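# Four robot arms build a block arch with keystone

## Task

Pick out blocks from the items on the table and assemble an arch. Two identical blocks (same shape and size) must each stand upright on one of their ends, with that end flat on the table, and the two must tilt toward one another. A third block, the keystone, must sit centred between them, supported on their slanted upper faces, touching both with no gap at either contact. The three blocks must form a straight line, and no other loose object may be in contact with any of them. Any number of the arms may be used.

## Robot and tools

ROBOTS AND CAMERAS
Four identical i2rt Big YAM arms: arm1, arm2, arm3, arm4. Each has six joints, a right hand (index, middle, ring finger plus thumb, four hinge motors per digit, sixteen in all) and a wrist camera named arm1_cam_wrist to arm4_cam_wrist. Two room cameras, cam_low and cam_low_2, belong to no arm. Foot (base_link) positions in metres: arm1 (+0.648, -0.275, +0.758), arm2 (+0.302, +0.645, +0.796), arm3 (-0.648, +0.125, +0.749), arm4 (-0.404, -0.649, +0.756); each foot looks along its own +x. Table surfaces beneath the arms are at z=+0.720. The hand can get about 1.06 m from the joint1 axis.

FRAMES
Every pose is in one shared scene frame: metres, origin on the floor, +z up. The hand point moves with the palm. Its own axes: +z toward the fingertips, +y out of the palm face (palm surface at y=-0.062), +x across the palm away from the thumb. Straight fingertips end near z=+0.12. A rigid camera mast sticks out on the palm side near the wrist (x +0.05 to +0.10, z -0.16 to -0.11) and can collide with things. Reported hand positions get less accurate at long reach, and hands often settle a centimetre or more from where they were sent.

TOOLS
move: optional keys arm1, arm2, arm3, arm4 (one object per robot; an arm not named keeps its previous command) and cameras (list of camera names, or ["all"], or []). Inside one arm's object:
- joints: absolute goals by name. joint1_rad to joint6_rad in radians; ranges: joint1 -2.879..2.879 (base yaw, positive counter-clockwise from above), joint2 0..3.141 (shoulder), joint3 0..3.019 (elbow), joint4 -1.692..1.57 (hand pitch, positive raises fingers), joint5 -1.57..1.57 (sideways, positive to the arm's right), joint6 -2.094..2.094 (roll). Hand keys hand_<digit>_<hinge> are absolute goals on a -1..+1 scale between each hinge's stops. Straight values: finger _mcp 0.75, _pip 0.58, _dip 0.70, _abd 0.00; going toward -1 curls the finger toward the palm. Thumb: hand_thumb_cmc straight at 0.71, toward -1 brings the thumb in front of the palm; hand_thumb_axl 0.68 (rotation about the thumb's own line); hand_thumb_mcp 0.23 and hand_thumb_ipl 0.17 bend it. Settings: hand_current_limit -1..1 (maps to 0..550 mA, starts +0.4) and hand_speed -0.96..1 (set-point rate (n+1)/2 of 8.5 rad/s, starts -0.6).
- target: one list of 7 numbers [x, y, z, qw, qx, qy, qz], an absolute hand pose in the scene frame (metres, unit quaternion), reached along a straight path. When target is present, joints may carry only hand keys.
- speed: top path speed 0.002..0.5 m/s, default 0.25; only allowed with target. Rotation rate is capped at twice it in rad/s.
- min_time_s: 0.1..8 s, minimum duration of that arm's joint moves.
All motions in a call begin together; hand paths finish together, paced by the slowest. Paths last 0.5..10 s; no call exceeds 15 s. A move with no action returns full state, all images and the scene number.

wait: seconds 0..10, optional cameras. The scene keeps running with current commands.
zoom_image: camera (one name) and region [x0, y0, x1, y1] in pixels of that camera's latest image, at most 504 by 504; only cameras in the newest images work.
finished_scene: scene (1 or 2). Irreversible; the arch must stay standing unaided. Scene 1 is practice and may be skipped.

READING RESULTS
The "move" line lists each arm given motion with done or its worst status. Per joint statuses: done, off_target (stopped short, may still push), time_out (arm got stuck; joints keep nearby targets, on_its_own lists ones still moving), not_followed (a safety check withheld it). "joint command not followed" or "pose unreachable" means the self/arm-collision check refused. "as last shown" arms were not commanded; their lines read "not commanded" or repeat earlier values. hand_state gives one word per motor: moving, goal, blocked (resting off goal while pressing, e.g. on an object), overload (shut down). <motor>_current_ma is positive when pushing toward -1. Joint velocities in rad/s; "within noise" means still. Joint torques include gravity; numbers 3 and 4 wrap at ±28 N m. hand_target is the pose at the held joint targets. MOTOR HOT warns of heat; OVER-TEMPERATURE FAULT means that arm dropped and is stopped 30-60 s; keys then read limit_stop_at_motor_heat, so resend them. The pictures line gives the order of returned images, which may lag the state slightly.

CAUTIONS
Do not knock objects off the work area or let parts fall, slam or be released while moving. Avoid hard contact between arms, including one hand squeezing another's fingers; the clearance check does not stop hands or wrist cameras meeting. Arms do not stop on contact and keep pushing, which heats motors; send a stuck joint its reported position to relieve it. A hand motor at 495 mA or more for about 5 s shuts off for 10 s. Omitted hand keys keep their goals, so grips persist; sending the reported position loosens a grip. Objects may occasionally be nudged by outside pushes.

Each tool is called after ">>>" by a JSON object that holds its "op" and its "data".

## Session

>>> {"op": "move", "data": {"cameras": ["all"]}}

Scene clock: 0.00 s.
Joint torques (N m): no reading
Heat: arm1: hottest joint3_rad 29 °C; arm2: hottest joint3_rad 32 °C; arm3: hottest joint3_rad 33 °C; arm4: hottest joint1_rad 32 °C.
Joint velocities: within noise
arm1.joint_positions: joint1_rad=+0.626 joint2_rad=+0.620 joint3_rad=+1.420 joint4_rad=-1.410 joint5_rad=+0.050 joint6_rad=+1.073 hand_index_mcp=+0.753 hand_index_abd=+0.000 hand_index_pip=+0.577 hand_index_dip=+0.696 hand_middle_mcp=+0.753 hand_middle_abd=+0.000 hand_middle_pip=+0.577 hand_middle_dip=+0.696 hand_ring_mcp=+0.753 hand_ring_abd=+0.000 hand_ring_pip=+0.577 hand_ring_dip=+0.696 hand_thumb_cmc=+0.714 hand_thumb_axl=+0.677 hand_thumb_mcp=+0.226 hand_thumb_ipl=+0.168 hand_current_limit=+0.400 hand_speed=-0.600
arm1.joint_status: not commanded
arm1.hand_state: goal,goal,goal,goal,goal,goal,goal,goal,goal,goal,goal,goal,goal,goal,goal,goal
arm1.index_mcp_current_ma: 0
arm1.index_abd_current_ma: 0
arm1.index_pip_current_ma: 0
arm1.index_dip_current_ma: 0
arm1.middle_mcp_current_ma: 0
arm1.middle_abd_current_ma: 0
arm1.middle_pip_current_ma: 0
arm1.middle_dip_current_ma: 0
arm1.ring_mcp_current_ma: 0
arm1.ring_abd_current_ma: 0
arm1.ring_pip_current_ma: 0
arm1.ring_dip_current_ma: 0
arm1.thumb_cmc_current_ma: 0
arm1.thumb_axl_current_ma: 0
arm1.thumb_mcp_current_ma: 0
arm1.thumb_ipl_current_ma: 0
arm1.hand_goal_index_mcp: 0.754
arm1.hand_goal_index_abd: 0.000
arm1.hand_goal_index_pip: 0.576
arm1.hand_goal_index_dip: 0.696
arm1.hand_goal_middle_mcp: 0.754
arm1.hand_goal_middle_abd: 0.000
arm1.hand_goal_middle_pip: 0.576
arm1.hand_goal_middle_dip: 0.696
arm1.hand_goal_ring_mcp: 0.754
arm1.hand_goal_ring_abd: 0.000
arm1.hand_goal_ring_pip: 0.576
arm1.hand_goal_ring_dip: 0.696
arm1.hand_goal_thumb_cmc: 0.714
arm1.hand_goal_thumb_axl: 0.678
arm1.hand_goal_thumb_mcp: 0.226
arm1.hand_goal_thumb_ipl: 0.168
arm1.hand: x=+0.4048 y=-0.2147 z=+1.3143 quat_wxyz=(-0.447, -0.263, +0.848, +0.109) (m; scene frame)
arm1.hand_target: x=+0.4075 y=-0.2144 z=+1.3266 quat_wxyz=(-0.459, -0.261, +0.842, +0.112) (m; scene frame)
arm1.hand_status: not commanded
arm2.joint_positions: joint1_rad=-0.605 joint2_rad=+0.637 joint3_rad=+1.379 joint4_rad=-1.408 joint5_rad=-0.010 joint6_rad=+1.001 hand_index_mcp=+0.753 hand_index_abd=+0.000 hand_index_pip=+0.577 hand_index_dip=+0.696 hand_middle_mcp=+0.753 hand_middle_abd=+0.000 hand_middle_pip=+0.577 hand_middle_dip=+0.696 hand_ring_mcp=+0.753 hand_ring_abd=+0.000 hand_ring_pip=+0.577 hand_ring_dip=+0.696 hand_thumb_cmc=+0.714 hand_thumb_axl=+0.677 hand_thumb_mcp=+0.226 hand_thumb_ipl=+0.168 hand_current_limit=+0.400 hand_speed=-0.600
arm2.joint_status: not commanded
arm2.hand_state: goal,goal,goal,goal,goal,goal,goal,goal,goal,goal,goal,goal,goal,goal,goal,goal
arm2.index_mcp_current_ma: 0
arm2.index_abd_current_ma: 0
arm2.index_pip_current_ma: 0
arm2.index_dip_current_ma: 0
arm2.middle_mcp_current_ma: 0
arm2.middle_abd_current_ma: 0
arm2.middle_pip_current_ma: 0
arm2.middle_dip_current_ma: 0
arm2.ring_mcp_current_ma: 0
arm2.ring_abd_current_ma: 0
arm2.ring_pip_current_ma: 0
arm2.ring_dip_current_ma: 0
arm2.thumb_cmc_current_ma: 0
arm2.thumb_axl_current_ma: 0
arm2.thumb_mcp_current_ma: 0
arm2.thumb_ipl_current_ma: 0
arm2.hand_goal_index_mcp: 0.754
arm2.hand_goal_index_abd: 0.000
arm2.hand_goal_index_pip: 0.576
arm2.hand_goal_index_dip: 0.696
arm2.hand_goal_middle_mcp: 0.754
arm2.hand_goal_middle_abd: 0.000
arm2.hand_goal_middle_pip: 0.576
arm2.hand_goal_middle_dip: 0.696
arm2.hand_goal_ring_mcp: 0.754
arm2.hand_goal_ring_abd: 0.000
arm2.hand_goal_ring_pip: 0.576
arm2.hand_goal_ring_dip: 0.696
arm2.hand_goal_thumb_cmc: 0.714
arm2.hand_goal_thumb_axl: 0.678
arm2.hand_goal_thumb_mcp: 0.226
arm2.hand_goal_thumb_ipl: 0.168
arm2.hand: x=+0.0389 y=+0.6168 z=+1.3317 quat_wxyz=(+0.439, +0.437, -0.785, -0.018) (m; scene frame)
arm2.hand_target: x=+0.0409 y=+0.6179 z=+1.3448 quat_wxyz=(+0.452, +0.434, -0.779, -0.019) (m; scene frame)
arm2.hand_status: not commanded
arm3.joint_positions: joint1_rad=-0.725 joint2_rad=+0.649 joint3_rad=+1.423 joint4_rad=-1.406 joint5_rad=-0.058 joint6_rad=+1.023 hand_index_mcp=+0.753 hand_index_abd=+0.000 hand_index_pip=+0.577 hand_index_dip=+0.696 hand_middle_mcp=+0.753 hand_middle_abd=+0.000 hand_middle_pip=+0.577 hand_middle_dip=+0.696 hand_ring_mcp=+0.753 hand_ring_abd=+0.000 hand_ring_pip=+0.577 hand_ring_dip=+0.696 hand_thumb_cmc=+0.714 hand_thumb_axl=+0.677 hand_thumb_mcp=+0.226 hand_thumb_ipl=+0.168 hand_current_limit=+0.400 hand_speed=-0.600
arm3.joint_status: not commanded
arm3.hand_state: goal,goal,goal,goal,goal,goal,goal,goal,goal,goal,goal,goal,goal,goal,goal,goal
arm3.index_mcp_current_ma: 0
arm3.index_abd_current_ma: 0
arm3.index_pip_current_ma: 0
arm3.index_dip_current_ma: 0
arm3.middle_mcp_current_ma: 0
arm3.middle_abd_current_ma: 0
arm3.middle_pip_current_ma: 0
arm3.middle_dip_current_ma: 0
arm3.ring_mcp_current_ma: 0
arm3.ring_abd_current_ma: 0
arm3.ring_pip_current_ma: 0
arm3.ring_dip_current_ma: 0
arm3.thumb_cmc_current_ma: 0
arm3.thumb_axl_current_ma: 0
arm3.thumb_mcp_current_ma: 0
arm3.thumb_ipl_current_ma: 0
arm3.hand_goal_index_mcp: 0.754
arm3.hand_goal_index_abd: 0.000
arm3.hand_goal_index_pip: 0.576
arm3.hand_goal_index_dip: 0.696
arm3.hand_goal_middle_mcp: 0.754
arm3.hand_goal_middle_abd: 0.000
arm3.hand_goal_middle_pip: 0.576
arm3.hand_goal_middle_dip: 0.696
arm3.hand_goal_ring_mcp: 0.754
arm3.hand_goal_ring_abd: 0.000
arm3.hand_goal_ring_pip: 0.576
arm3.hand_goal_ring_dip: 0.696
arm3.hand_goal_thumb_cmc: 0.714
arm3.hand_goal_thumb_axl: 0.678
arm3.hand_goal_thumb_mcp: 0.226
arm3.hand_goal_thumb_ipl: 0.168
arm3.hand: x=-0.4870 y=-0.0892 z=+1.2980 quat_wxyz=(+0.229, +0.893, -0.029, +0.387) (m; scene frame)
arm3.hand_target: x=-0.4893 y=-0.0875 z=+1.3127 quat_wxyz=(+0.237, +0.885, -0.028, +0.399) (m; scene frame)
arm3.hand_status: not commanded
arm4.joint_positions: joint1_rad=-0.570 joint2_rad=+0.611 joint3_rad=+1.361 joint4_rad=-1.192 joint5_rad=-0.057 joint6_rad=+1.131 hand_index_mcp=+0.753 hand_index_abd=+0.000 hand_index_pip=+0.577 hand_index_dip=+0.696 hand_middle_mcp=+0.753 hand_middle_abd=+0.000 hand_middle_pip=+0.577 hand_middle_dip=+0.696 hand_ring_mcp=+0.753 hand_ring_abd=+0.000 hand_ring_pip=+0.577 hand_ring_dip=+0.696 hand_thumb_cmc=+0.714 hand_thumb_axl=+0.677 hand_thumb_mcp=+0.226 hand_thumb_ipl=+0.168 hand_current_limit=+0.400 hand_speed=-0.600
arm4.joint_status: not commanded
arm4.hand_state: goal,goal,goal,goal,goal,goal,goal,goal,goal,goal,goal,goal,goal,goal,goal,goal
arm4.index_mcp_current_ma: 0
arm4.index_abd_current_ma: 0
arm4.index_pip_current_ma: 0
arm4.index_dip_current_ma: 0
arm4.middle_mcp_current_ma: 0
arm4.middle_abd_current_ma: 0
arm4.middle_pip_current_ma: 0
arm4.middle_dip_current_ma: 0
arm4.ring_mcp_current_ma: 0
arm4.ring_abd_current_ma: 0
arm4.ring_pip_current_ma: 0
arm4.ring_dip_current_ma: 0
arm4.thumb_cmc_current_ma: 0
arm4.thumb_axl_current_ma: 0
arm4.thumb_mcp_current_ma: 0
arm4.thumb_ipl_current_ma: 0
arm4.hand_goal_index_mcp: 0.754
arm4.hand_goal_index_abd: 0.000
arm4.hand_goal_index_pip: 0.576
arm4.hand_goal_index_dip: 0.696
arm4.hand_goal_middle_mcp: 0.754
arm4.hand_goal_middle_abd: 0.000
arm4.hand_goal_middle_pip: 0.576
arm4.hand_goal_middle_dip: 0.696
arm4.hand_goal_ring_mcp: 0.754
arm4.hand_goal_ring_abd: 0.000
arm4.hand_goal_ring_pip: 0.576
arm4.hand_goal_ring_dip: 0.696
arm4.hand_goal_thumb_cmc: 0.714
arm4.hand_goal_thumb_axl: 0.678
arm4.hand_goal_thumb_mcp: 0.226
arm4.hand_goal_thumb_ipl: 0.168
arm4.hand: x=-0.1412 y=-0.5901 z=+1.3287 quat_wxyz=(-0.048, +0.740, +0.401, +0.539) (m; scene frame)
arm4.hand_target: x=-0.1445 y=-0.5922 z=+1.3437 quat_wxyz=(-0.048, +0.731, +0.397, +0.552) (m; scene frame)
arm4.hand_status: not commanded
pictures: arm1_cam_wrist, arm2_cam_wrist, arm3_cam_wrist, arm4_cam_wrist, cam_low, cam_low_2
camera_calibration:
arm1_cam_wrist: T_world_to_cam=[[0.157895, 0.948954, -0.273048, 0.527641], [0.981761, -0.180518, -0.0596531, -0.409389], [-0.105898, -0.258649, -0.960149, 1.37096], [0, 0, 0, 1]] pos_world=[0.463793, -0.220011, 1.43598]
arm2_cam_wrist: T_world_to_cam=[[-0.193138, 0.932482, -0.305245, -0.125714], [0.980657, 0.173381, -0.0908366, -0.0655219], [-0.0317798, -0.316884, -0.947932, 1.58448], [0, 0, 0, 1]] pos_world=[0.090329, 0.630684, 1.45766]
arm3_cam_wrist: T_world_to_cam=[[-0.719392, -0.635242, -0.280967, -0.0135915], [-0.630083, 0.767049, -0.120958, -0.122107], [0.292354, 0.0900163, -0.952064, 1.51356], [0, 0, 0, 1]] pos_world=[-0.52921, -0.0512166, 1.42242]
arm4_cam_wrist: T_world_to_cam=[[0.36442, -0.832951, -0.416402, 0.148181], [-0.92143, -0.257811, -0.290689, 0.0611119], [0.134777, 0.489618, -0.861458, 1.5795], [0, 0, 0, 1]] pos_world=[-0.210569, -0.634167, 1.44014]

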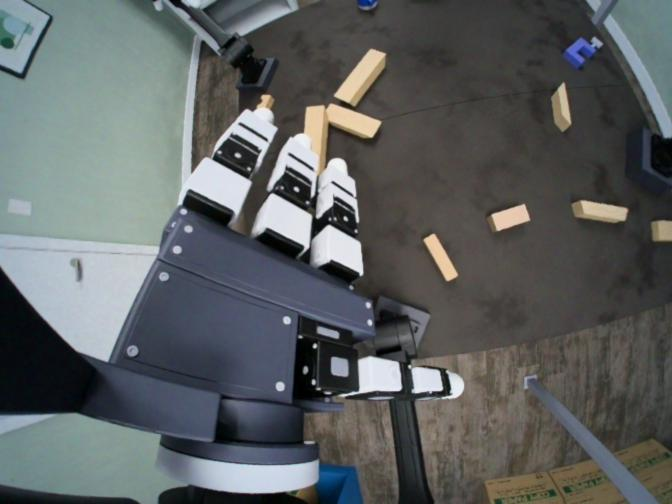

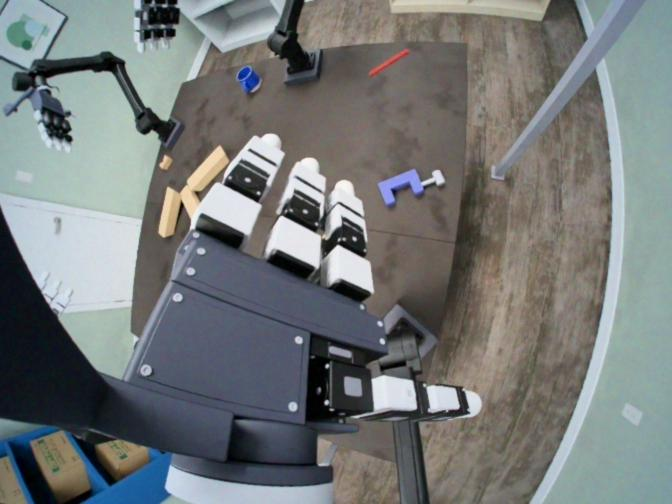

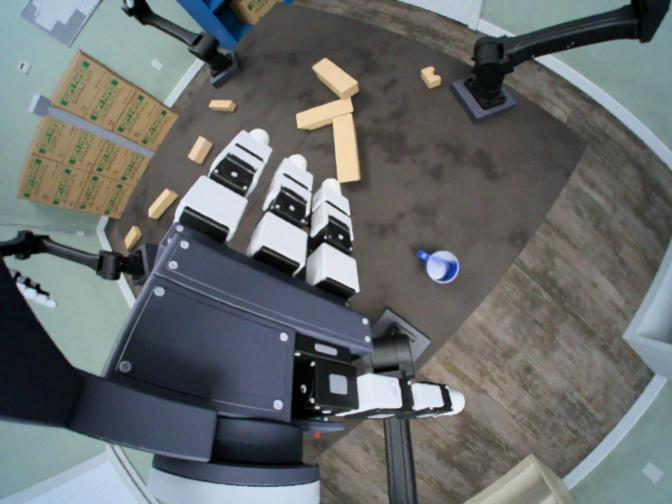

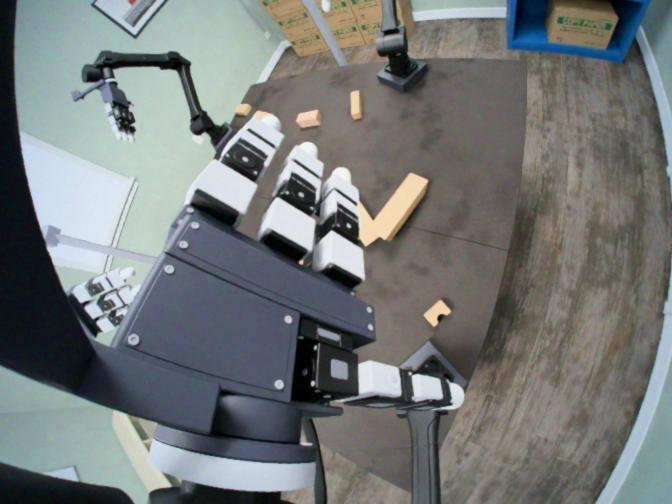

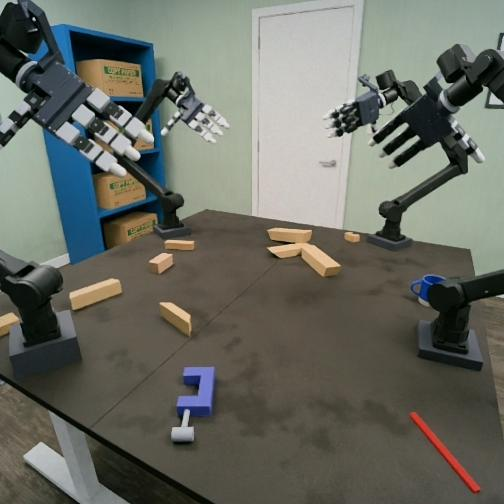

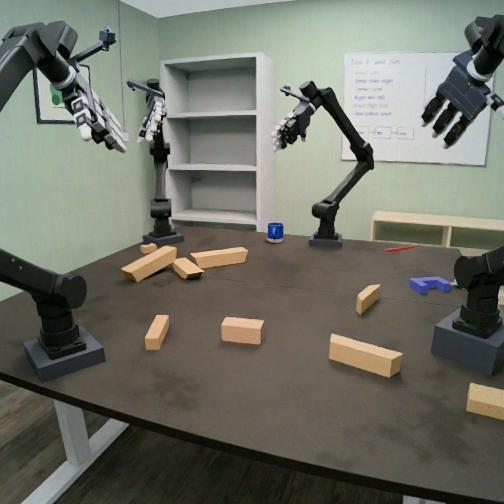

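>>> {"op": "zoom_image", "data": {"camera": "cam_low_2", "region": [110, 225, 270, 385]}}

>>> {"op": "zoom_image", "data": {"camera": "cam_low_2", "region": [310, 270, 504, 464]}}

>>> {"op": "zoom_image", "data": {"camera": "cam_low", "region": [240, 215, 380, 355]}}

>>> {"op": "zoom_image", "data": {"camera": "cam_low", "region": [0, 220, 220, 360]}}

>>> {"op": "zoom_image", "data": {"camera": "arm1_cam_wrist", "region": [240, 30, 440, 230]}}

>>> {"op": "zoom_image", "data": {"camera": "arm1_cam_wrist", "region": [400, 60, 672, 300]}}

>>> {"op": "zoom_image", "data": {"camera": "arm3_cam_wrist", "region": [120, 40, 460, 260]}}

>>> {"op": "zoom_image", "data": {"camera": "arm4_cam_wrist", "region": [230, 80, 470, 340]}}

Scaled by 3.150 from the camera's 504x504 image, which has a finer 720x720 frame.

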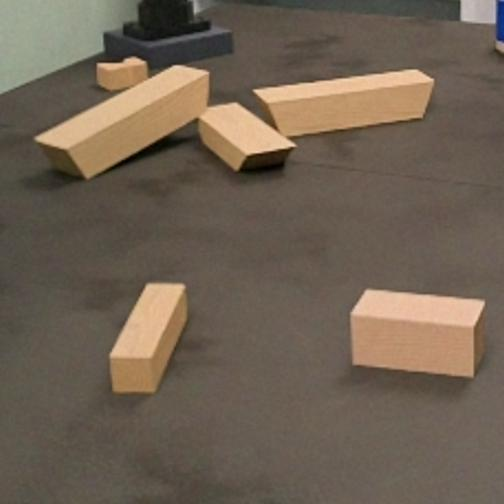

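Scaled by 2.598 from the camera's 504x504 image, which has a finer 720x720 frame.

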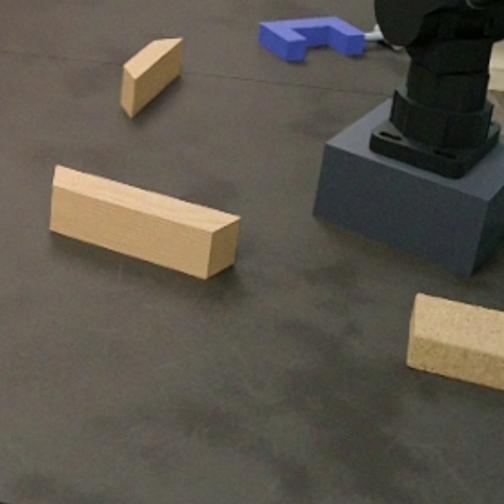

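Scaled by 3.600 from the camera's 504x504 image, which has a finer 720x720 frame.

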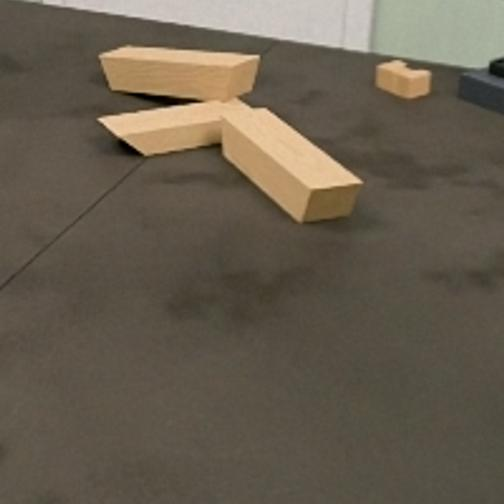

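Scaled by 2.291 from the camera's 504x504 image, which has a finer 720x720 frame.

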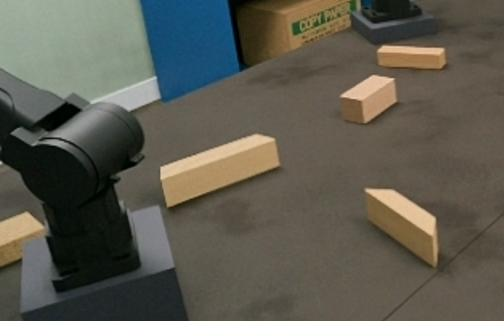

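Scaled by 2.520 from the camera's 672x504 image, which has a finer 960x720 frame.

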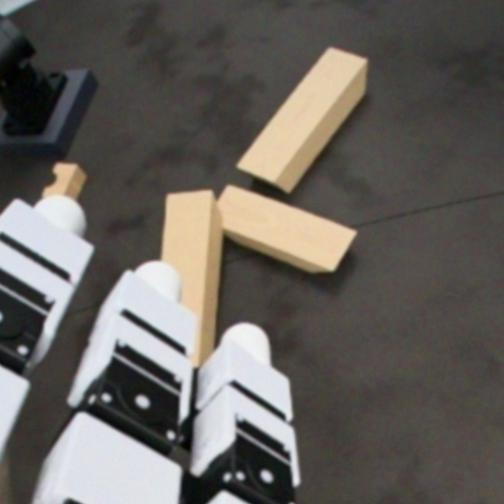

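Scaled by 1.853 from the camera's 672x504 image, which has a finer 960x720 frame.

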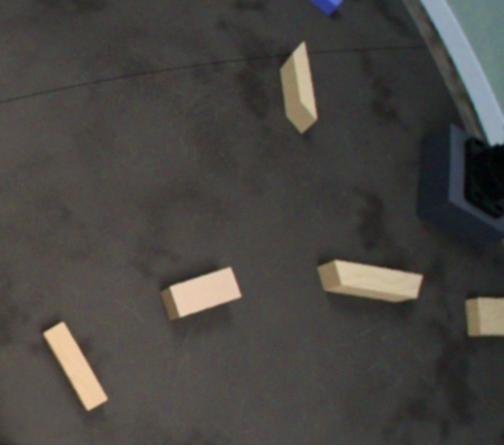

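Scaled by 1.482 from the camera's 672x504 image, which has a finer 960x720 frame.

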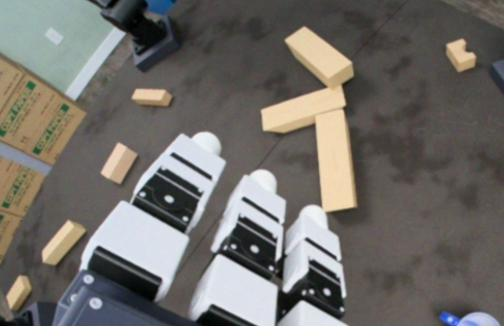

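Scaled by 1.938 from the camera's 672x504 image, which has a finer 960x720 frame.

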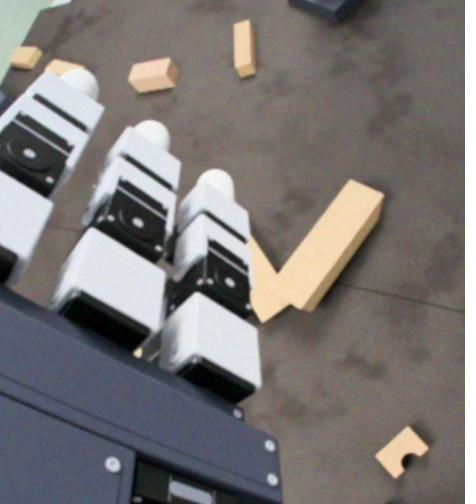

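>>> {"op": "move", "data": {}}

Scene clock: 3.17 s.
Joint torques (N m): arm1=[-0.91 1.08 9.76 2.02 0.16 -0.11] | arm2=[-1.08 1.03 9.21 1.83 0.01 -0.07] | arm3=[0.91 1.49 9.68 2.1 0.08 -0.17] | arm4=[-0.97 0.26 10.81 1.73 -0.15 -0.07]
Heat: arm1: hottest joint3_rad 29 °C; arm2: hottest joint3_rad 32 °C; arm3: hottest joint3_rad 34 °C; arm4: hottest joint1_rad 32 °C.
Joint velocities: within noise
arm1.joint_positions: joint1_rad=+0.626 joint2_rad=+0.620 joint3_rad=+1.420 joint4_rad=-1.410 joint5_rad=+0.050 joint6_rad=+1.073 hand_index_mcp=+0.755 hand_index_abd=+0.000 hand_index_pip=+0.577 hand_index_dip=+0.696 hand_middle_mcp=+0.755 hand_middle_abd=+0.000 hand_middle_pip=+0.577 hand_middle_dip=+0.696 hand_ring_mcp=+0.755 hand_ring_abd=+0.000 hand_ring_pip=+0.577 hand_ring_dip=+0.696 hand_thumb_cmc=+0.715 hand_thumb_axl=+0.677 hand_thumb_mcp=+0.226 hand_thumb_ipl=+0.168 hand_current_limit=+0.400 hand_speed=-0.600
arm1.joint_status: not commanded
arm1.hand_state: goal,goal,goal,goal,goal,goal,goal,goal,goal,goal,goal,goal,goal,goal,goal,goal
arm1.index_mcp_current_ma: 1
arm1.index_abd_current_ma: 0
arm1.index_pip_current_ma: 1
arm1.index_dip_current_ma: 0
arm1.middle_mcp_current_ma: 1
arm1.middle_abd_current_ma: 0
arm1.middle_pip_current_ma: 1
arm1.middle_dip_current_ma: 0
arm1.ring_mcp_current_ma: 1
arm1.ring_abd_current_ma: 0
arm1.ring_pip_current_ma: 1
arm1.ring_dip_current_ma: 0
arm1.thumb_cmc_current_ma: 1
arm1.thumb_axl_current_ma: -1
arm1.thumb_mcp_current_ma: -1
arm1.thumb_ipl_current_ma: -1
arm1.hand_goal_index_mcp: 0.754
arm1.hand_goal_index_abd: 0.000
arm1.hand_goal_index_pip: 0.576
arm1.hand_goal_index_dip: 0.696
arm1.hand_goal_middle_mcp: 0.754
arm1.hand_goal_middle_abd: 0.000
arm1.hand_goal_middle_pip: 0.576
arm1.hand_goal_middle_dip: 0.696
arm1.hand_goal_ring_mcp: 0.754
arm1.hand_goal_ring_abd: 0.000
arm1.hand_goal_ring_pip: 0.576
arm1.hand_goal_ring_dip: 0.696
arm1.hand_goal_thumb_cmc: 0.714
arm1.hand_goal_thumb_axl: 0.678
arm1.hand_goal_thumb_mcp: 0.226
arm1.hand_goal_thumb_ipl: 0.168
arm1.hand: x=+0.4048 y=-0.2147 z=+1.3143 quat_wxyz=(-0.447, -0.263, +0.848, +0.109) (m; scene frame)
arm1.hand_target: x=+0.4075 y=-0.2144 z=+1.3266 quat_wxyz=(-0.459, -0.261, +0.842, +0.112) (m; scene frame)
arm1.hand_status: not commanded
arm2.joint_positions: joint1_rad=-0.605 joint2_rad=+0.637 joint3_rad=+1.379 joint4_rad=-1.408 joint5_rad=-0.010 joint6_rad=+1.001 hand_index_mcp=+0.755 hand_index_abd=+0.000 hand_index_pip=+0.577 hand_index_dip=+0.696 hand_middle_mcp=+0.755 hand_middle_abd=+0.000 hand_middle_pip=+0.577 hand_middle_dip=+0.696 hand_ring_mcp=+0.755 hand_ring_abd=+0.000 hand_ring_pip=+0.577 hand_ring_dip=+0.696 hand_thumb_cmc=+0.715 hand_thumb_axl=+0.677 hand_thumb_mcp=+0.225 hand_thumb_ipl=+0.168 hand_current_limit=+0.400 hand_speed=-0.600
arm2.joint_status: not commanded
arm2.hand_state: goal,goal,goal,goal,goal,goal,goal,goal,goal,goal,goal,goal,goal,goal,goal,goal
arm2.index_mcp_current_ma: 2
arm2.index_abd_current_ma: 0
arm2.index_pip_current_ma: 2
arm2.index_dip_current_ma: 0
arm2.middle_mcp_current_ma: 2
arm2.middle_abd_current_ma: 0
arm2.middle_pip_current_ma: 2
arm2.middle_dip_current_ma: 0
arm2.ring_mcp_current_ma: 2
arm2.ring_abd_current_ma: 0
arm2.ring_pip_current_ma: 2
arm2.ring_dip_current_ma: 0
arm2.thumb_cmc_current_ma: 3
arm2.thumb_axl_current_ma: -3
arm2.thumb_mcp_current_ma: -3
arm2.thumb_ipl_current_ma: -1
arm2.hand_goal_index_mcp: 0.754
arm2.hand_goal_index_abd: 0.000
arm2.hand_goal_index_pip: 0.576
arm2.hand_goal_index_dip: 0.696
arm2.hand_goal_middle_mcp: 0.754
arm2.hand_goal_middle_abd: 0.000
arm2.hand_goal_middle_pip: 0.576
arm2.hand_goal_middle_dip: 0.696
arm2.hand_goal_ring_mcp: 0.754
arm2.hand_goal_ring_abd: 0.000
arm2.hand_goal_ring_pip: 0.576
arm2.hand_goal_ring_dip: 0.696
arm2.hand_goal_thumb_cmc: 0.714
arm2.hand_goal_thumb_axl: 0.678
arm2.hand_goal_thumb_mcp: 0.226
arm2.hand_goal_thumb_ipl: 0.168
arm2.hand: x=+0.0389 y=+0.6168 z=+1.3317 quat_wxyz=(+0.439, +0.437, -0.785, -0.018) (m; scene frame)
arm2.hand_target: x=+0.0409 y=+0.6179 z=+1.3448 quat_wxyz=(+0.452, +0.434, -0.779, -0.019) (m; scene frame)
arm2.hand_status: not commanded
arm3.joint_positions: joint1_rad=-0.725 joint2_rad=+0.649 joint3_rad=+1.423 joint4_rad=-1.406 joint5_rad=-0.058 joint6_rad=+1.023 hand_index_mcp=+0.754 hand_index_abd=+0.000 hand_index_pip=+0.577 hand_index_dip=+0.696 hand_middle_mcp=+0.754 hand_middle_abd=+0.000 hand_middle_pip=+0.577 hand_middle_dip=+0.696 hand_ring_mcp=+0.754 hand_ring_abd=+0.000 hand_ring_pip=+0.577 hand_ring_dip=+0.696 hand_thumb_cmc=+0.714 hand_thumb_axl=+0.677 hand_thumb_mcp=+0.226 hand_thumb_ipl=+0.168 hand_current_limit=+0.400 hand_speed=-0.600
arm3.joint_status: not commanded
arm3.hand_state: goal,goal,goal,goal,goal,goal,goal,goal,goal,goal,goal,goal,goal,goal,goal,goal
arm3.index_mcp_current_ma: 1
arm3.index_abd_current_ma: 0
arm3.index_pip_current_ma: 2
arm3.index_dip_current_ma: 0
arm3.middle_mcp_current_ma: 1
arm3.middle_abd_current_ma: 0
arm3.middle_pip_current_ma: 2
arm3.middle_dip_current_ma: 0
arm3.ring_mcp_current_ma: 1
arm3.ring_abd_current_ma: 0
arm3.ring_pip_current_ma: 2
arm3.ring_dip_current_ma: 0
arm3.thumb_cmc_current_ma: 1
arm3.thumb_axl_current_ma: -2
arm3.thumb_mcp_current_ma: -2
arm3.thumb_ipl_current_ma: -1
arm3.hand_goal_index_mcp: 0.754
arm3.hand_goal_index_abd: 0.000
arm3.hand_goal_index_pip: 0.576
arm3.hand_goal_index_dip: 0.696
arm3.hand_goal_middle_mcp: 0.754
arm3.hand_goal_middle_abd: 0.000
arm3.hand_goal_middle_pip: 0.576
arm3.hand_goal_middle_dip: 0.696
arm3.hand_goal_ring_mcp: 0.754
arm3.hand_goal_ring_abd: 0.000
arm3.hand_goal_ring_pip: 0.576
arm3.hand_goal_ring_dip: 0.696
arm3.hand_goal_thumb_cmc: 0.714
arm3.hand_goal_thumb_axl: 0.678
arm3.hand_goal_thumb_mcp: 0.226
arm3.hand_goal_thumb_ipl: 0.168
arm3.hand: x=-0.4870 y=-0.0892 z=+1.2980 quat_wxyz=(+0.229, +0.893, -0.029, +0.387) (m; scene frame)
arm3.hand_target: x=-0.4893 y=-0.0875 z=+1.3127 quat_wxyz=(+0.237, +0.885, -0.028, +0.399) (m; scene frame)
arm3.hand_status: not commanded
arm4.joint_positions: joint1_rad=-0.570 joint2_rad=+0.611 joint3_rad=+1.361 joint4_rad=-1.192 joint5_rad=-0.057 joint6_rad=+1.131 hand_index_mcp=+0.754 hand_index_abd=+0.001 hand_index_pip=+0.577 hand_index_dip=+0.696 hand_middle_mcp=+0.754 hand_middle_abd=+0.001 hand_middle_pip=+0.577 hand_middle_dip=+0.696 hand_ring_mcp=+0.754 hand_ring_abd=+0.001 hand_ring_pip=+0.577 hand_ring_dip=+0.696 hand_thumb_cmc=+0.714 hand_thumb_axl=+0.677 hand_thumb_mcp=+0.226 hand_thumb_ipl=+0.168 hand_current_limit=+0.400 hand_speed=-0.600
arm4.joint_status: not commanded
arm4.hand_state: goal,goal,goal,goal,goal,goal,goal,goal,goal,goal,goal,goal,goal,goal,goal,goal
arm4.index_mcp_current_ma: 0
arm4.index_abd_current_ma: 0
arm4.index_pip_current_ma: 0
arm4.index_dip_current_ma: 0
arm4.middle_mcp_current_ma: 0
arm4.middle_abd_current_ma: 0
arm4.middle_pip_current_ma: 0
arm4.middle_dip_current_ma: 0
arm4.ring_mcp_current_ma: 0
arm4.ring_abd_current_ma: 0
arm4.ring_pip_current_ma: 0
arm4.ring_dip_current_ma: 0
arm4.thumb_cmc_current_ma: 0
arm4.thumb_axl_current_ma: 0
arm4.thumb_mcp_current_ma: 0
arm4.thumb_ipl_current_ma: 0
arm4.hand_goal_index_mcp: 0.754
arm4.hand_goal_index_abd: 0.000
arm4.hand_goal_index_pip: 0.576
arm4.hand_goal_index_dip: 0.696
arm4.hand_goal_middle_mcp: 0.754
arm4.hand_goal_middle_abd: 0.000
arm4.hand_goal_middle_pip: 0.576
arm4.hand_goal_middle_dip: 0.696
arm4.hand_goal_ring_mcp: 0.754
arm4.hand_goal_ring_abd: 0.000
arm4.hand_goal_ring_pip: 0.576
arm4.hand_goal_ring_dip: 0.696
arm4.hand_goal_thumb_cmc: 0.714
arm4.hand_goal_thumb_axl: 0.678
arm4.hand_goal_thumb_mcp: 0.226
arm4.hand_goal_thumb_ipl: 0.168
arm4.hand: x=-0.1412 y=-0.5901 z=+1.3287 quat_wxyz=(-0.048, +0.740, +0.401, +0.539) (m; scene frame)
arm4.hand_target: x=-0.1445 y=-0.5922 z=+1.3437 quat_wxyz=(-0.048, +0.731, +0.397, +0.552) (m; scene frame)
arm4.hand_status: not commanded
pictures: arm1_cam_wrist, arm2_cam_wrist, arm3_cam_wrist, arm4_cam_wrist, cam_low, cam_low_2
camera_calibration:
arm1_cam_wrist: T_world_to_cam=[[0.157895, 0.948954, -0.273048, 0.527641], [0.981761, -0.180518, -0.0596531, -0.409389], [-0.105898, -0.258649, -0.960149, 1.37096], [0, 0, 0, 1]] pos_world=[0.463793, -0.220011, 1.43598]
arm2_cam_wrist: T_world_to_cam=[[-0.193138, 0.932482, -0.305245, -0.125714], [0.980657, 0.173381, -0.0908366, -0.0655219], [-0.0317798, -0.316884, -0.947932, 1.58448], [0, 0, 0, 1]] pos_world=[0.090329, 0.630684, 1.45766]
arm3_cam_wrist: T_world_to_cam=[[-0.719392, -0.635242, -0.280967, -0.0135915], [-0.630083, 0.767049, -0.120958, -0.122107], [0.292354, 0.0900163, -0.952064, 1.51356], [0, 0, 0, 1]] pos_world=[-0.52921, -0.0512166, 1.42242]
arm4_cam_wrist: T_world_to_cam=[[0.36442, -0.832951, -0.416402, 0.148181], [-0.92143, -0.257811, -0.290689, 0.0611119], [0.134777, 0.489618, -0.861458, 1.5795], [0, 0, 0, 1]] pos_world=[-0.210569, -0.634167, 1.44014]

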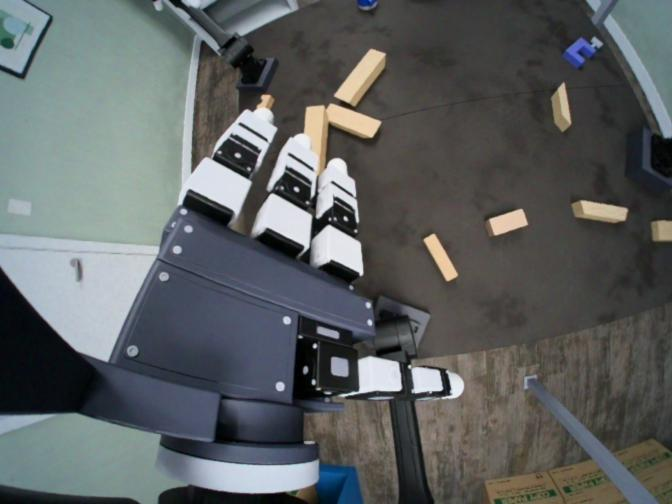

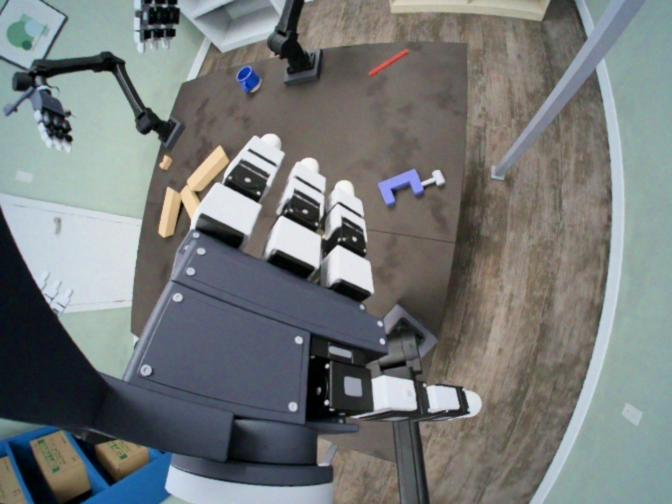

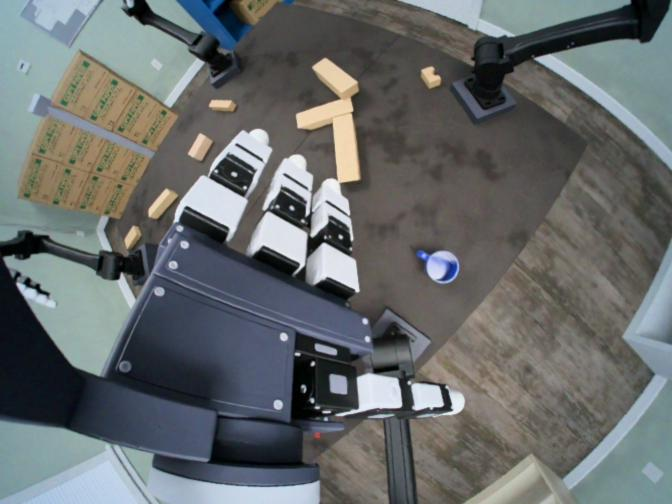

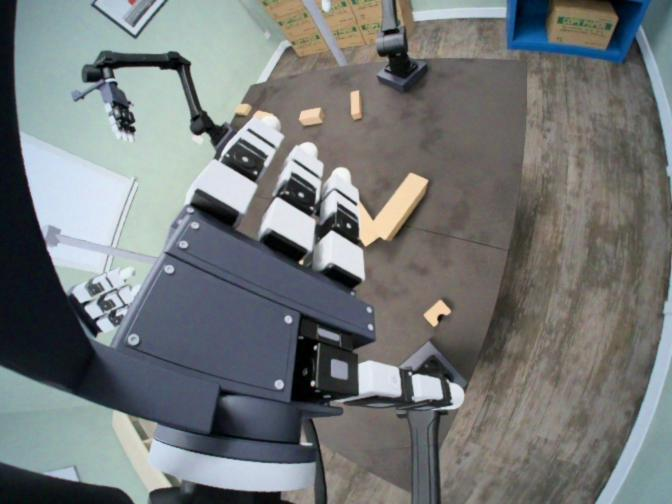

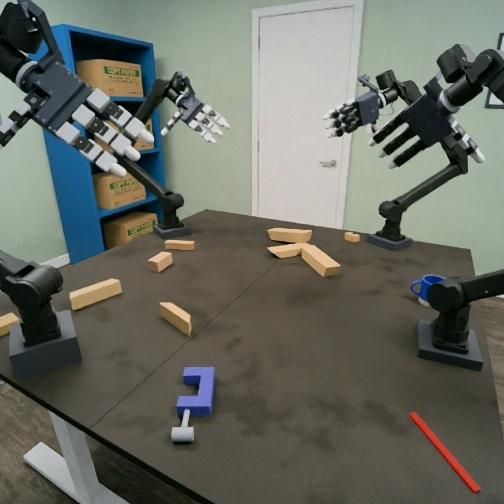

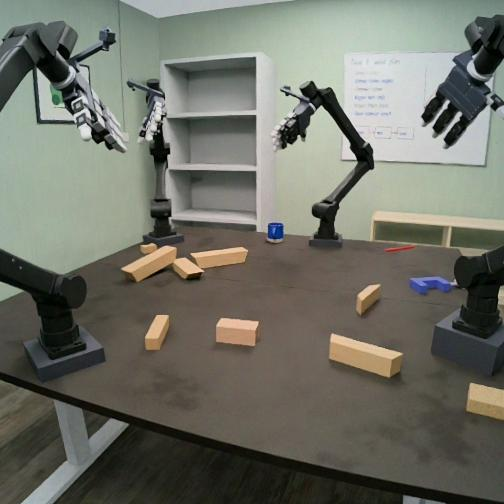

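>>> {"op": "zoom_image", "data": {"camera": "cam_low_2", "region": [110, 225, 190, 305]}}

>>> {"op": "zoom_image", "data": {"camera": "cam_low_2", "region": [175, 225, 255, 305]}}

>>> {"op": "zoom_image", "data": {"camera": "arm1_cam_wrist", "region": [280, 30, 400, 150]}}

>>> {"op": "zoom_image", "data": {"camera": "arm3_cam_wrist", "region": [280, 50, 400, 200]}}

>>> {"op": "zoom_image", "data": {"camera": "cam_low", "region": [250, 200, 350, 300]}}

Scaled by 6.300 from the camera's 504x504 image, which has a finer 720x720 frame.

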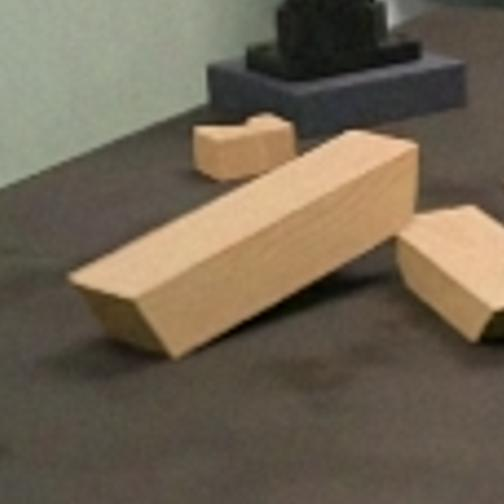

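Scaled by 6.300 from the camera's 504x504 image, which has a finer 720x720 frame.

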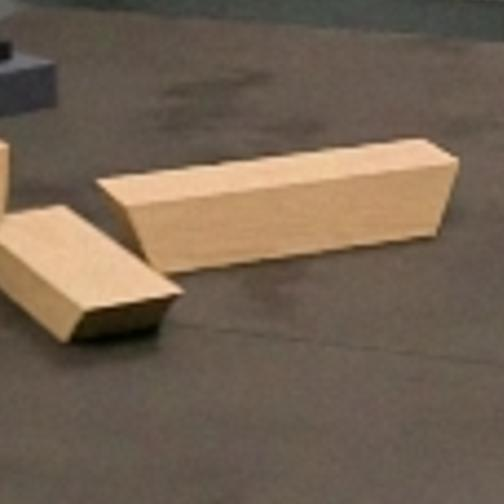

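Scaled by 4.200 from the camera's 672x504 image, which has a finer 960x720 frame.

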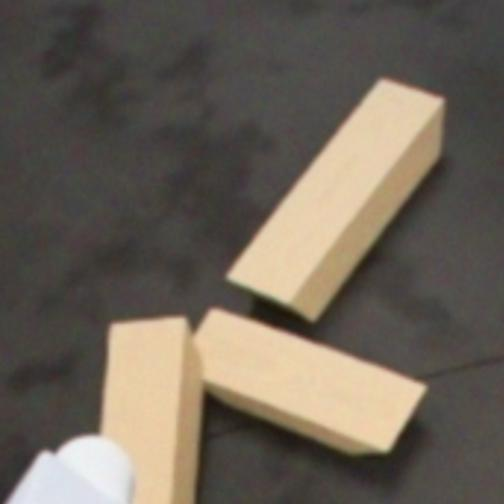

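Scaled by 3.360 from the camera's 672x504 image, which has a finer 960x720 frame.

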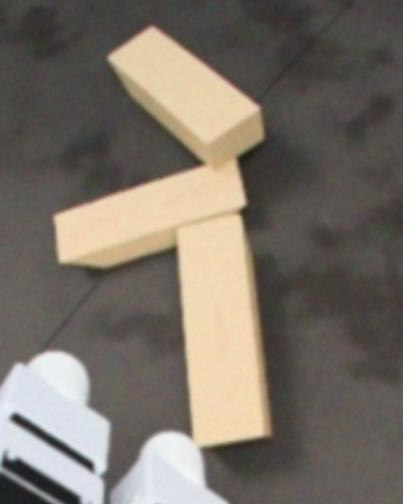

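Scaled by 5.040 from the camera's 504x504 image, which has a finer 720x720 frame.

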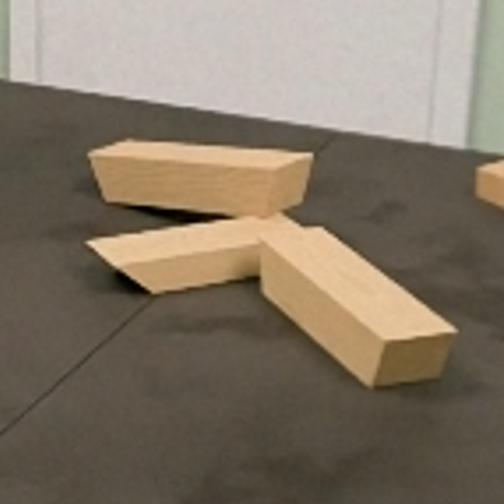

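>>> {"op": "zoom_image", "data": {"camera": "cam_low_2", "region": [325, 320, 405, 400]}}

>>> {"op": "zoom_image", "data": {"camera": "arm1_cam_wrist", "region": [400, 180, 660, 290]}}

>>> {"op": "zoom_image", "data": {"camera": "cam_low", "region": [50, 230, 210, 350]}}

>>> {"op": "zoom_image", "data": {"camera": "arm4_cam_wrist", "region": [340, 150, 460, 260]}}

>>> {"op": "zoom_image", "data": {"camera": "cam_low_2", "region": [140, 280, 400, 420]}}

Scaled by 6.300 from the camera's 504x504 image, which has a finer 720x720 frame.

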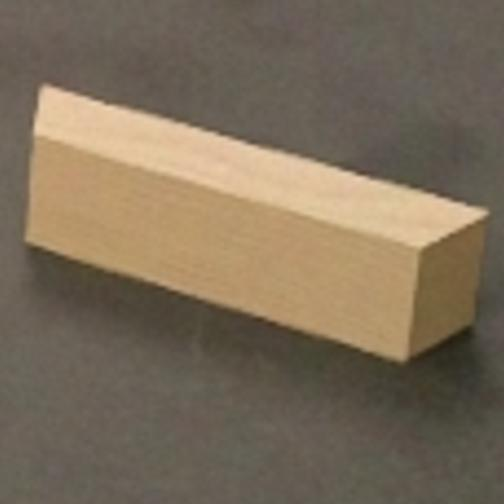

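Scaled by 1.938 from the camera's 672x504 image, which has a finer 960x720 frame.

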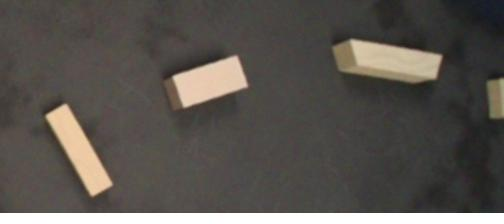

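Scaled by 3.150 from the camera's 504x504 image, which has a finer 720x720 frame.

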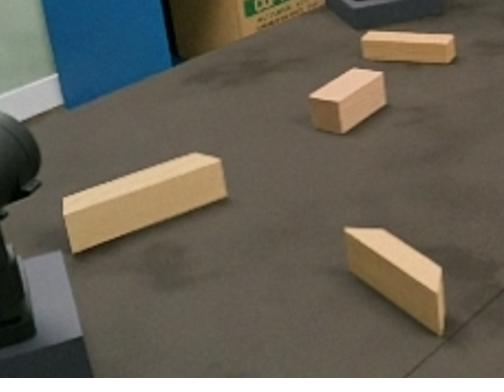

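Scaled by 4.200 from the camera's 672x504 image, which has a finer 960x720 frame.

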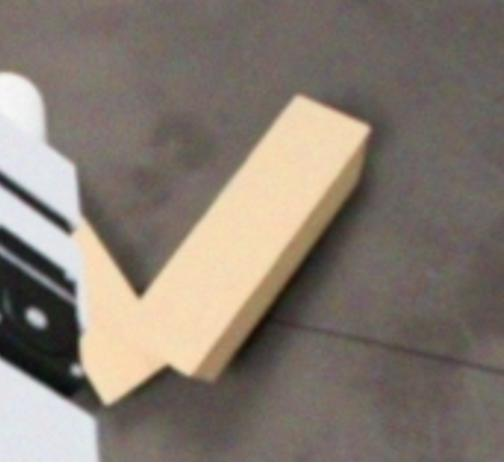

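Scaled by 1.938 from the camera's 504x504 image, which has a finer 720x720 frame.

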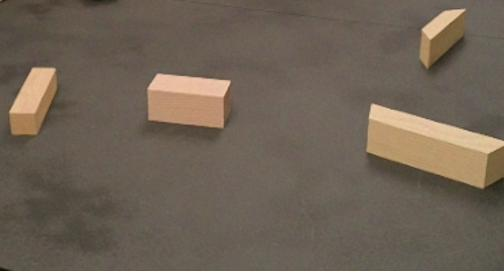

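>>> {"op": "move", "data": {"arm3": {"target": [-0.09, -0.342, 1.08, 0, 0.9188, 0.3947, 0], "speed": 0.3, "joints": {"hand_index_abd": 0.17, "hand_ring_abd": -0.17, "hand_middle_pip": -0.88, "hand_middle_dip": -0.8, "hand_thumb_cmc": -0.571}}, "arm1": {"target": [0.15, -0.40, 1.15, 0, -0.6115, 0.7912, 0], "speed": 0.3, "joints": {"hand_index_abd": 0.17, "hand_ring_abd": -0.17, "hand_middle_pip": -0.88, "hand_middle_dip": -0.8, "hand_thumb_cmc": -0.571}}, "cameras": ["arm3_cam_wrist", "arm1_cam_wrist", "cam_low_2"]}}

Scene clock: 20.07 s.
Joint torques (N m): arm1=[-0.5 -11.69 13.74 0.14 0.29 -0.15] | arm2=[-1.03 1.03 9.21 1.83 0.01 -0.07] | arm3=[1.55 -16.09 13.09 0.46 0.18 -0.17] | arm4=[-0.97 0.26 10.81 1.7 -0.15 -0.07]
Heat: arm1: hottest joint3_rad 33 °C; arm2: hottest joint3_rad 34 °C; arm3: hottest joint3_rad 37 °C; arm4: hottest joint1_rad 32 °C.
move: arm1 off_target; arm3 off_target
Joint velocities: within noise
arm1.joint_positions: joint1_rad=+0.876 joint2_rad=+1.448 joint3_rad=+1.691 joint4_rad=-1.691 joint5_rad=+0.018 joint6_rad=+0.644 hand_index_mcp=+0.755 hand_index_abd=+0.170 hand_index_pip=+0.577 hand_index_dip=+0.696 hand_middle_mcp=+0.755 hand_middle_abd=+0.000 hand_middle_pip=-0.873 hand_middle_dip=-0.797 hand_ring_mcp=+0.755 hand_ring_abd=-0.165 hand_ring_pip=+0.577 hand_ring_dip=+0.696 hand_thumb_cmc=-0.567 hand_thumb_axl=+0.677 hand_thumb_mcp=+0.224 hand_thumb_ipl=+0.168 hand_current_limit=+0.400 hand_speed=-0.600
arm1.joint_status: all done
arm1.hand_state: goal,goal,goal,goal,goal,goal,goal,goal,goal,goal,goal,goal,goal,goal,goal,goal
arm1.index_mcp_current_ma: 2
arm1.index_abd_current_ma: -1
arm1.index_pip_current_ma: 1
arm1.index_dip_current_ma: 0
arm1.middle_mcp_current_ma: 3
arm1.middle_abd_current_ma: 0
arm1.middle_pip_current_ma: 17
arm1.middle_dip_current_ma: 6
arm1.ring_mcp_current_ma: 2
arm1.ring_abd_current_ma: 11
arm1.ring_pip_current_ma: 1
arm1.ring_dip_current_ma: 0
arm1.thumb_cmc_current_ma: 6
arm1.thumb_axl_current_ma: -1
arm1.thumb_mcp_current_ma: -7
arm1.thumb_ipl_current_ma: -1
arm1.hand_goal_index_mcp: 0.754
arm1.hand_goal_index_abd: 0.170
arm1.hand_goal_index_pip: 0.576
arm1.hand_goal_index_dip: 0.696
arm1.hand_goal_middle_mcp: 0.754
arm1.hand_goal_middle_abd: 0.000
arm1.hand_goal_middle_pip: -0.880
arm1.hand_goal_middle_dip: -0.800
arm1.hand_goal_ring_mcp: 0.754
arm1.hand_goal_ring_abd: -0.170
arm1.hand_goal_ring_pip: 0.576
arm1.hand_goal_ring_dip: 0.696
arm1.hand_goal_thumb_cmc: -0.570
arm1.hand_goal_thumb_axl: 0.678
arm1.hand_goal_thumb_mcp: 0.226
arm1.hand_goal_thumb_ipl: 0.168
arm1.hand: x=+0.1568 y=-0.3935 z=+1.1232 quat_wxyz=(-0.052, -0.605, +0.794, +0.027) (m; scene frame)
arm1.hand_target: x=+0.1512 y=-0.3994 z=+1.1491 quat_wxyz=(-0.077, -0.611, +0.787, +0.035) (m; scene frame)
arm1.hand_status: off_target (0.028 m and 6.8 deg from the pose sent, 0.355 m and 67.4 deg at the start; a joint's target at an end of its range on 46 of 94 steps)
arm2, arm4: as last shown
arm3.joint_positions: joint1_rad=-0.742 joint2_rad=+1.973 joint3_rad=+2.211 joint4_rad=-1.685 joint5_rad=+0.008 joint6_rad=+0.110 hand_index_mcp=+0.755 hand_index_abd=+0.169 hand_index_pip=+0.577 hand_index_dip=+0.696 hand_middle_mcp=+0.755 hand_middle_abd=+0.000 hand_middle_pip=-0.874 hand_middle_dip=-0.798 hand_ring_mcp=+0.755 hand_ring_abd=-0.165 hand_ring_pip=+0.577 hand_ring_dip=+0.696 hand_thumb_cmc=-0.568 hand_thumb_axl=+0.677 hand_thumb_mcp=+0.224 hand_thumb_ipl=+0.168 hand_current_limit=+0.400 hand_speed=-0.600
arm3.joint_status: all done
arm3.hand_state: goal,goal,goal,goal,goal,goal,goal,goal,goal,goal,goal,goal,goal,goal,goal,goal
arm3.index_mcp_current_ma: 2
arm3.index_abd_current_ma: -1
arm3.index_pip_current_ma: 2
arm3.index_dip_current_ma: 0
arm3.middle_mcp_current_ma: 4
arm3.middle_abd_current_ma: 0
arm3.middle_pip_current_ma: 18
arm3.middle_dip_current_ma: 7
arm3.ring_mcp_current_ma: 2
arm3.ring_abd_current_ma: 12
arm3.ring_pip_current_ma: 2
arm3.ring_dip_current_ma: 0
arm3.thumb_cmc_current_ma: 6
arm3.thumb_axl_current_ma: -2
arm3.thumb_mcp_current_ma: -9
arm3.thumb_ipl_current_ma: -1
arm3.hand_goal_index_mcp: 0.754
arm3.hand_goal_index_abd: 0.170
arm3.hand_goal_index_pip: 0.576
arm3.hand_goal_index_dip: 0.696
arm3.hand_goal_middle_mcp: 0.754
arm3.hand_goal_middle_abd: 0.000
arm3.hand_goal_middle_pip: -0.880
arm3.hand_goal_middle_dip: -0.800
arm3.hand_goal_ring_mcp: 0.754
arm3.hand_goal_ring_abd: -0.170
arm3.hand_goal_ring_pip: 0.576
arm3.hand_goal_ring_dip: 0.696
arm3.hand_goal_thumb_cmc: -0.570
arm3.hand_goal_thumb_axl: 0.678
arm3.hand_goal_thumb_mcp: 0.226
arm3.hand_goal_thumb_ipl: 0.168
arm3.hand: x=-0.1003 y=-0.3411 z=+1.0508 quat_wxyz=(+0.053, +0.919, +0.390, +0.026) (m; scene frame)
arm3.hand_target: x=-0.0914 y=-0.3408 z=+1.0792 quat_wxyz=(+0.076, +0.914, +0.397, +0.037) (m; scene frame)
arm3.hand_status: off_target (0.031 m and 6.8 deg from the pose sent, 0.519 m and 72.0 deg at the start; a joint's target at an end of its range on 36 of 94 steps)
pictures: arm1_cam_wrist, arm3_cam_wrist, cam_low_2
camera_calibration:
arm1_cam_wrist: T_world_to_cam=[[-0.391807, 0.918985, 0.0442037, 0.402329], [0.688334, 0.260913, 0.676846, -0.817036], [0.610478, 0.29562, -0.734797, 0.967599], [0, 0, 0, 1]] pos_world=[0.129332, -0.4426, 1.24621]
arm3_cam_wrist: T_world_to_cam=[[-0.100925, -0.988362, 0.113821, -0.438241], [-0.778741, 0.149679, 0.609228, -0.707887], [-0.619174, -0.0271505, -0.784784, 0.880561], [0, 0, 0, 1]] pos_world=[-0.0502701, -0.303277, 1.1722]

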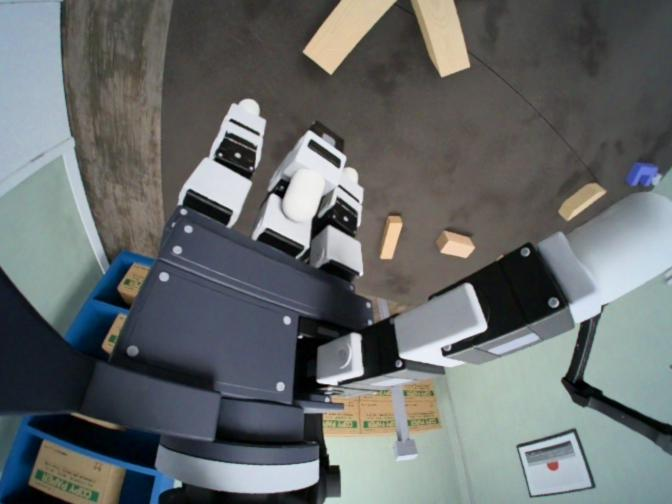

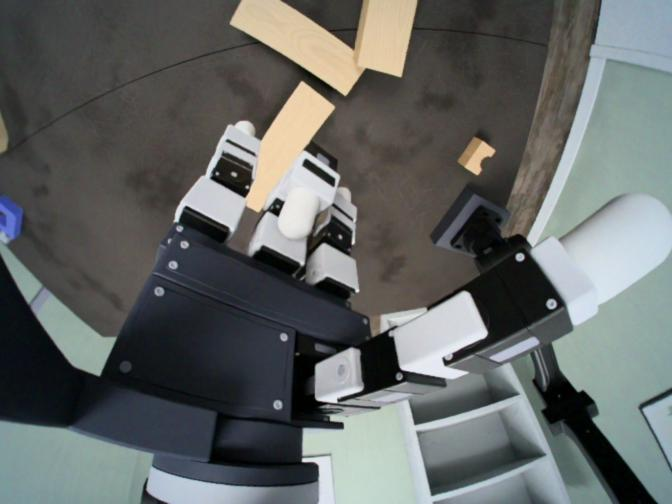

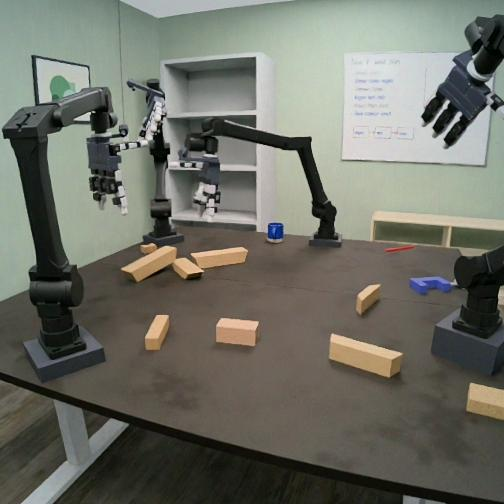

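>>> {"op": "zoom_image", "data": {"camera": "arm3_cam_wrist", "region": [220, 0, 420, 220]}}

>>> {"op": "zoom_image", "data": {"camera": "arm1_cam_wrist", "region": [280, 0, 500, 110]}}

Scaled by 2.291 from the camera's 672x504 image, which has a finer 960x720 frame.

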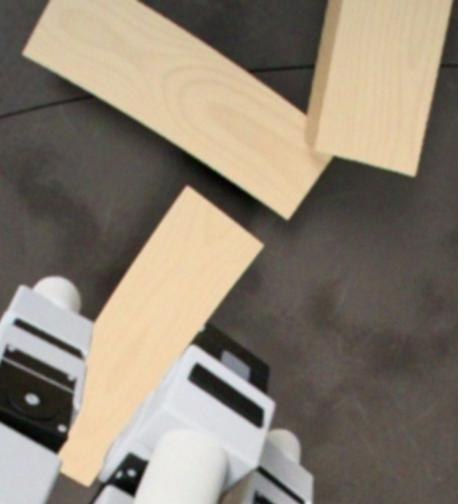

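Scaled by 2.291 from the camera's 672x504 image, which has a finer 960x720 frame.

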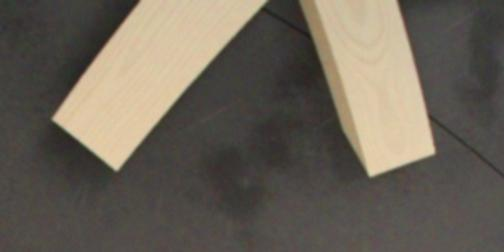

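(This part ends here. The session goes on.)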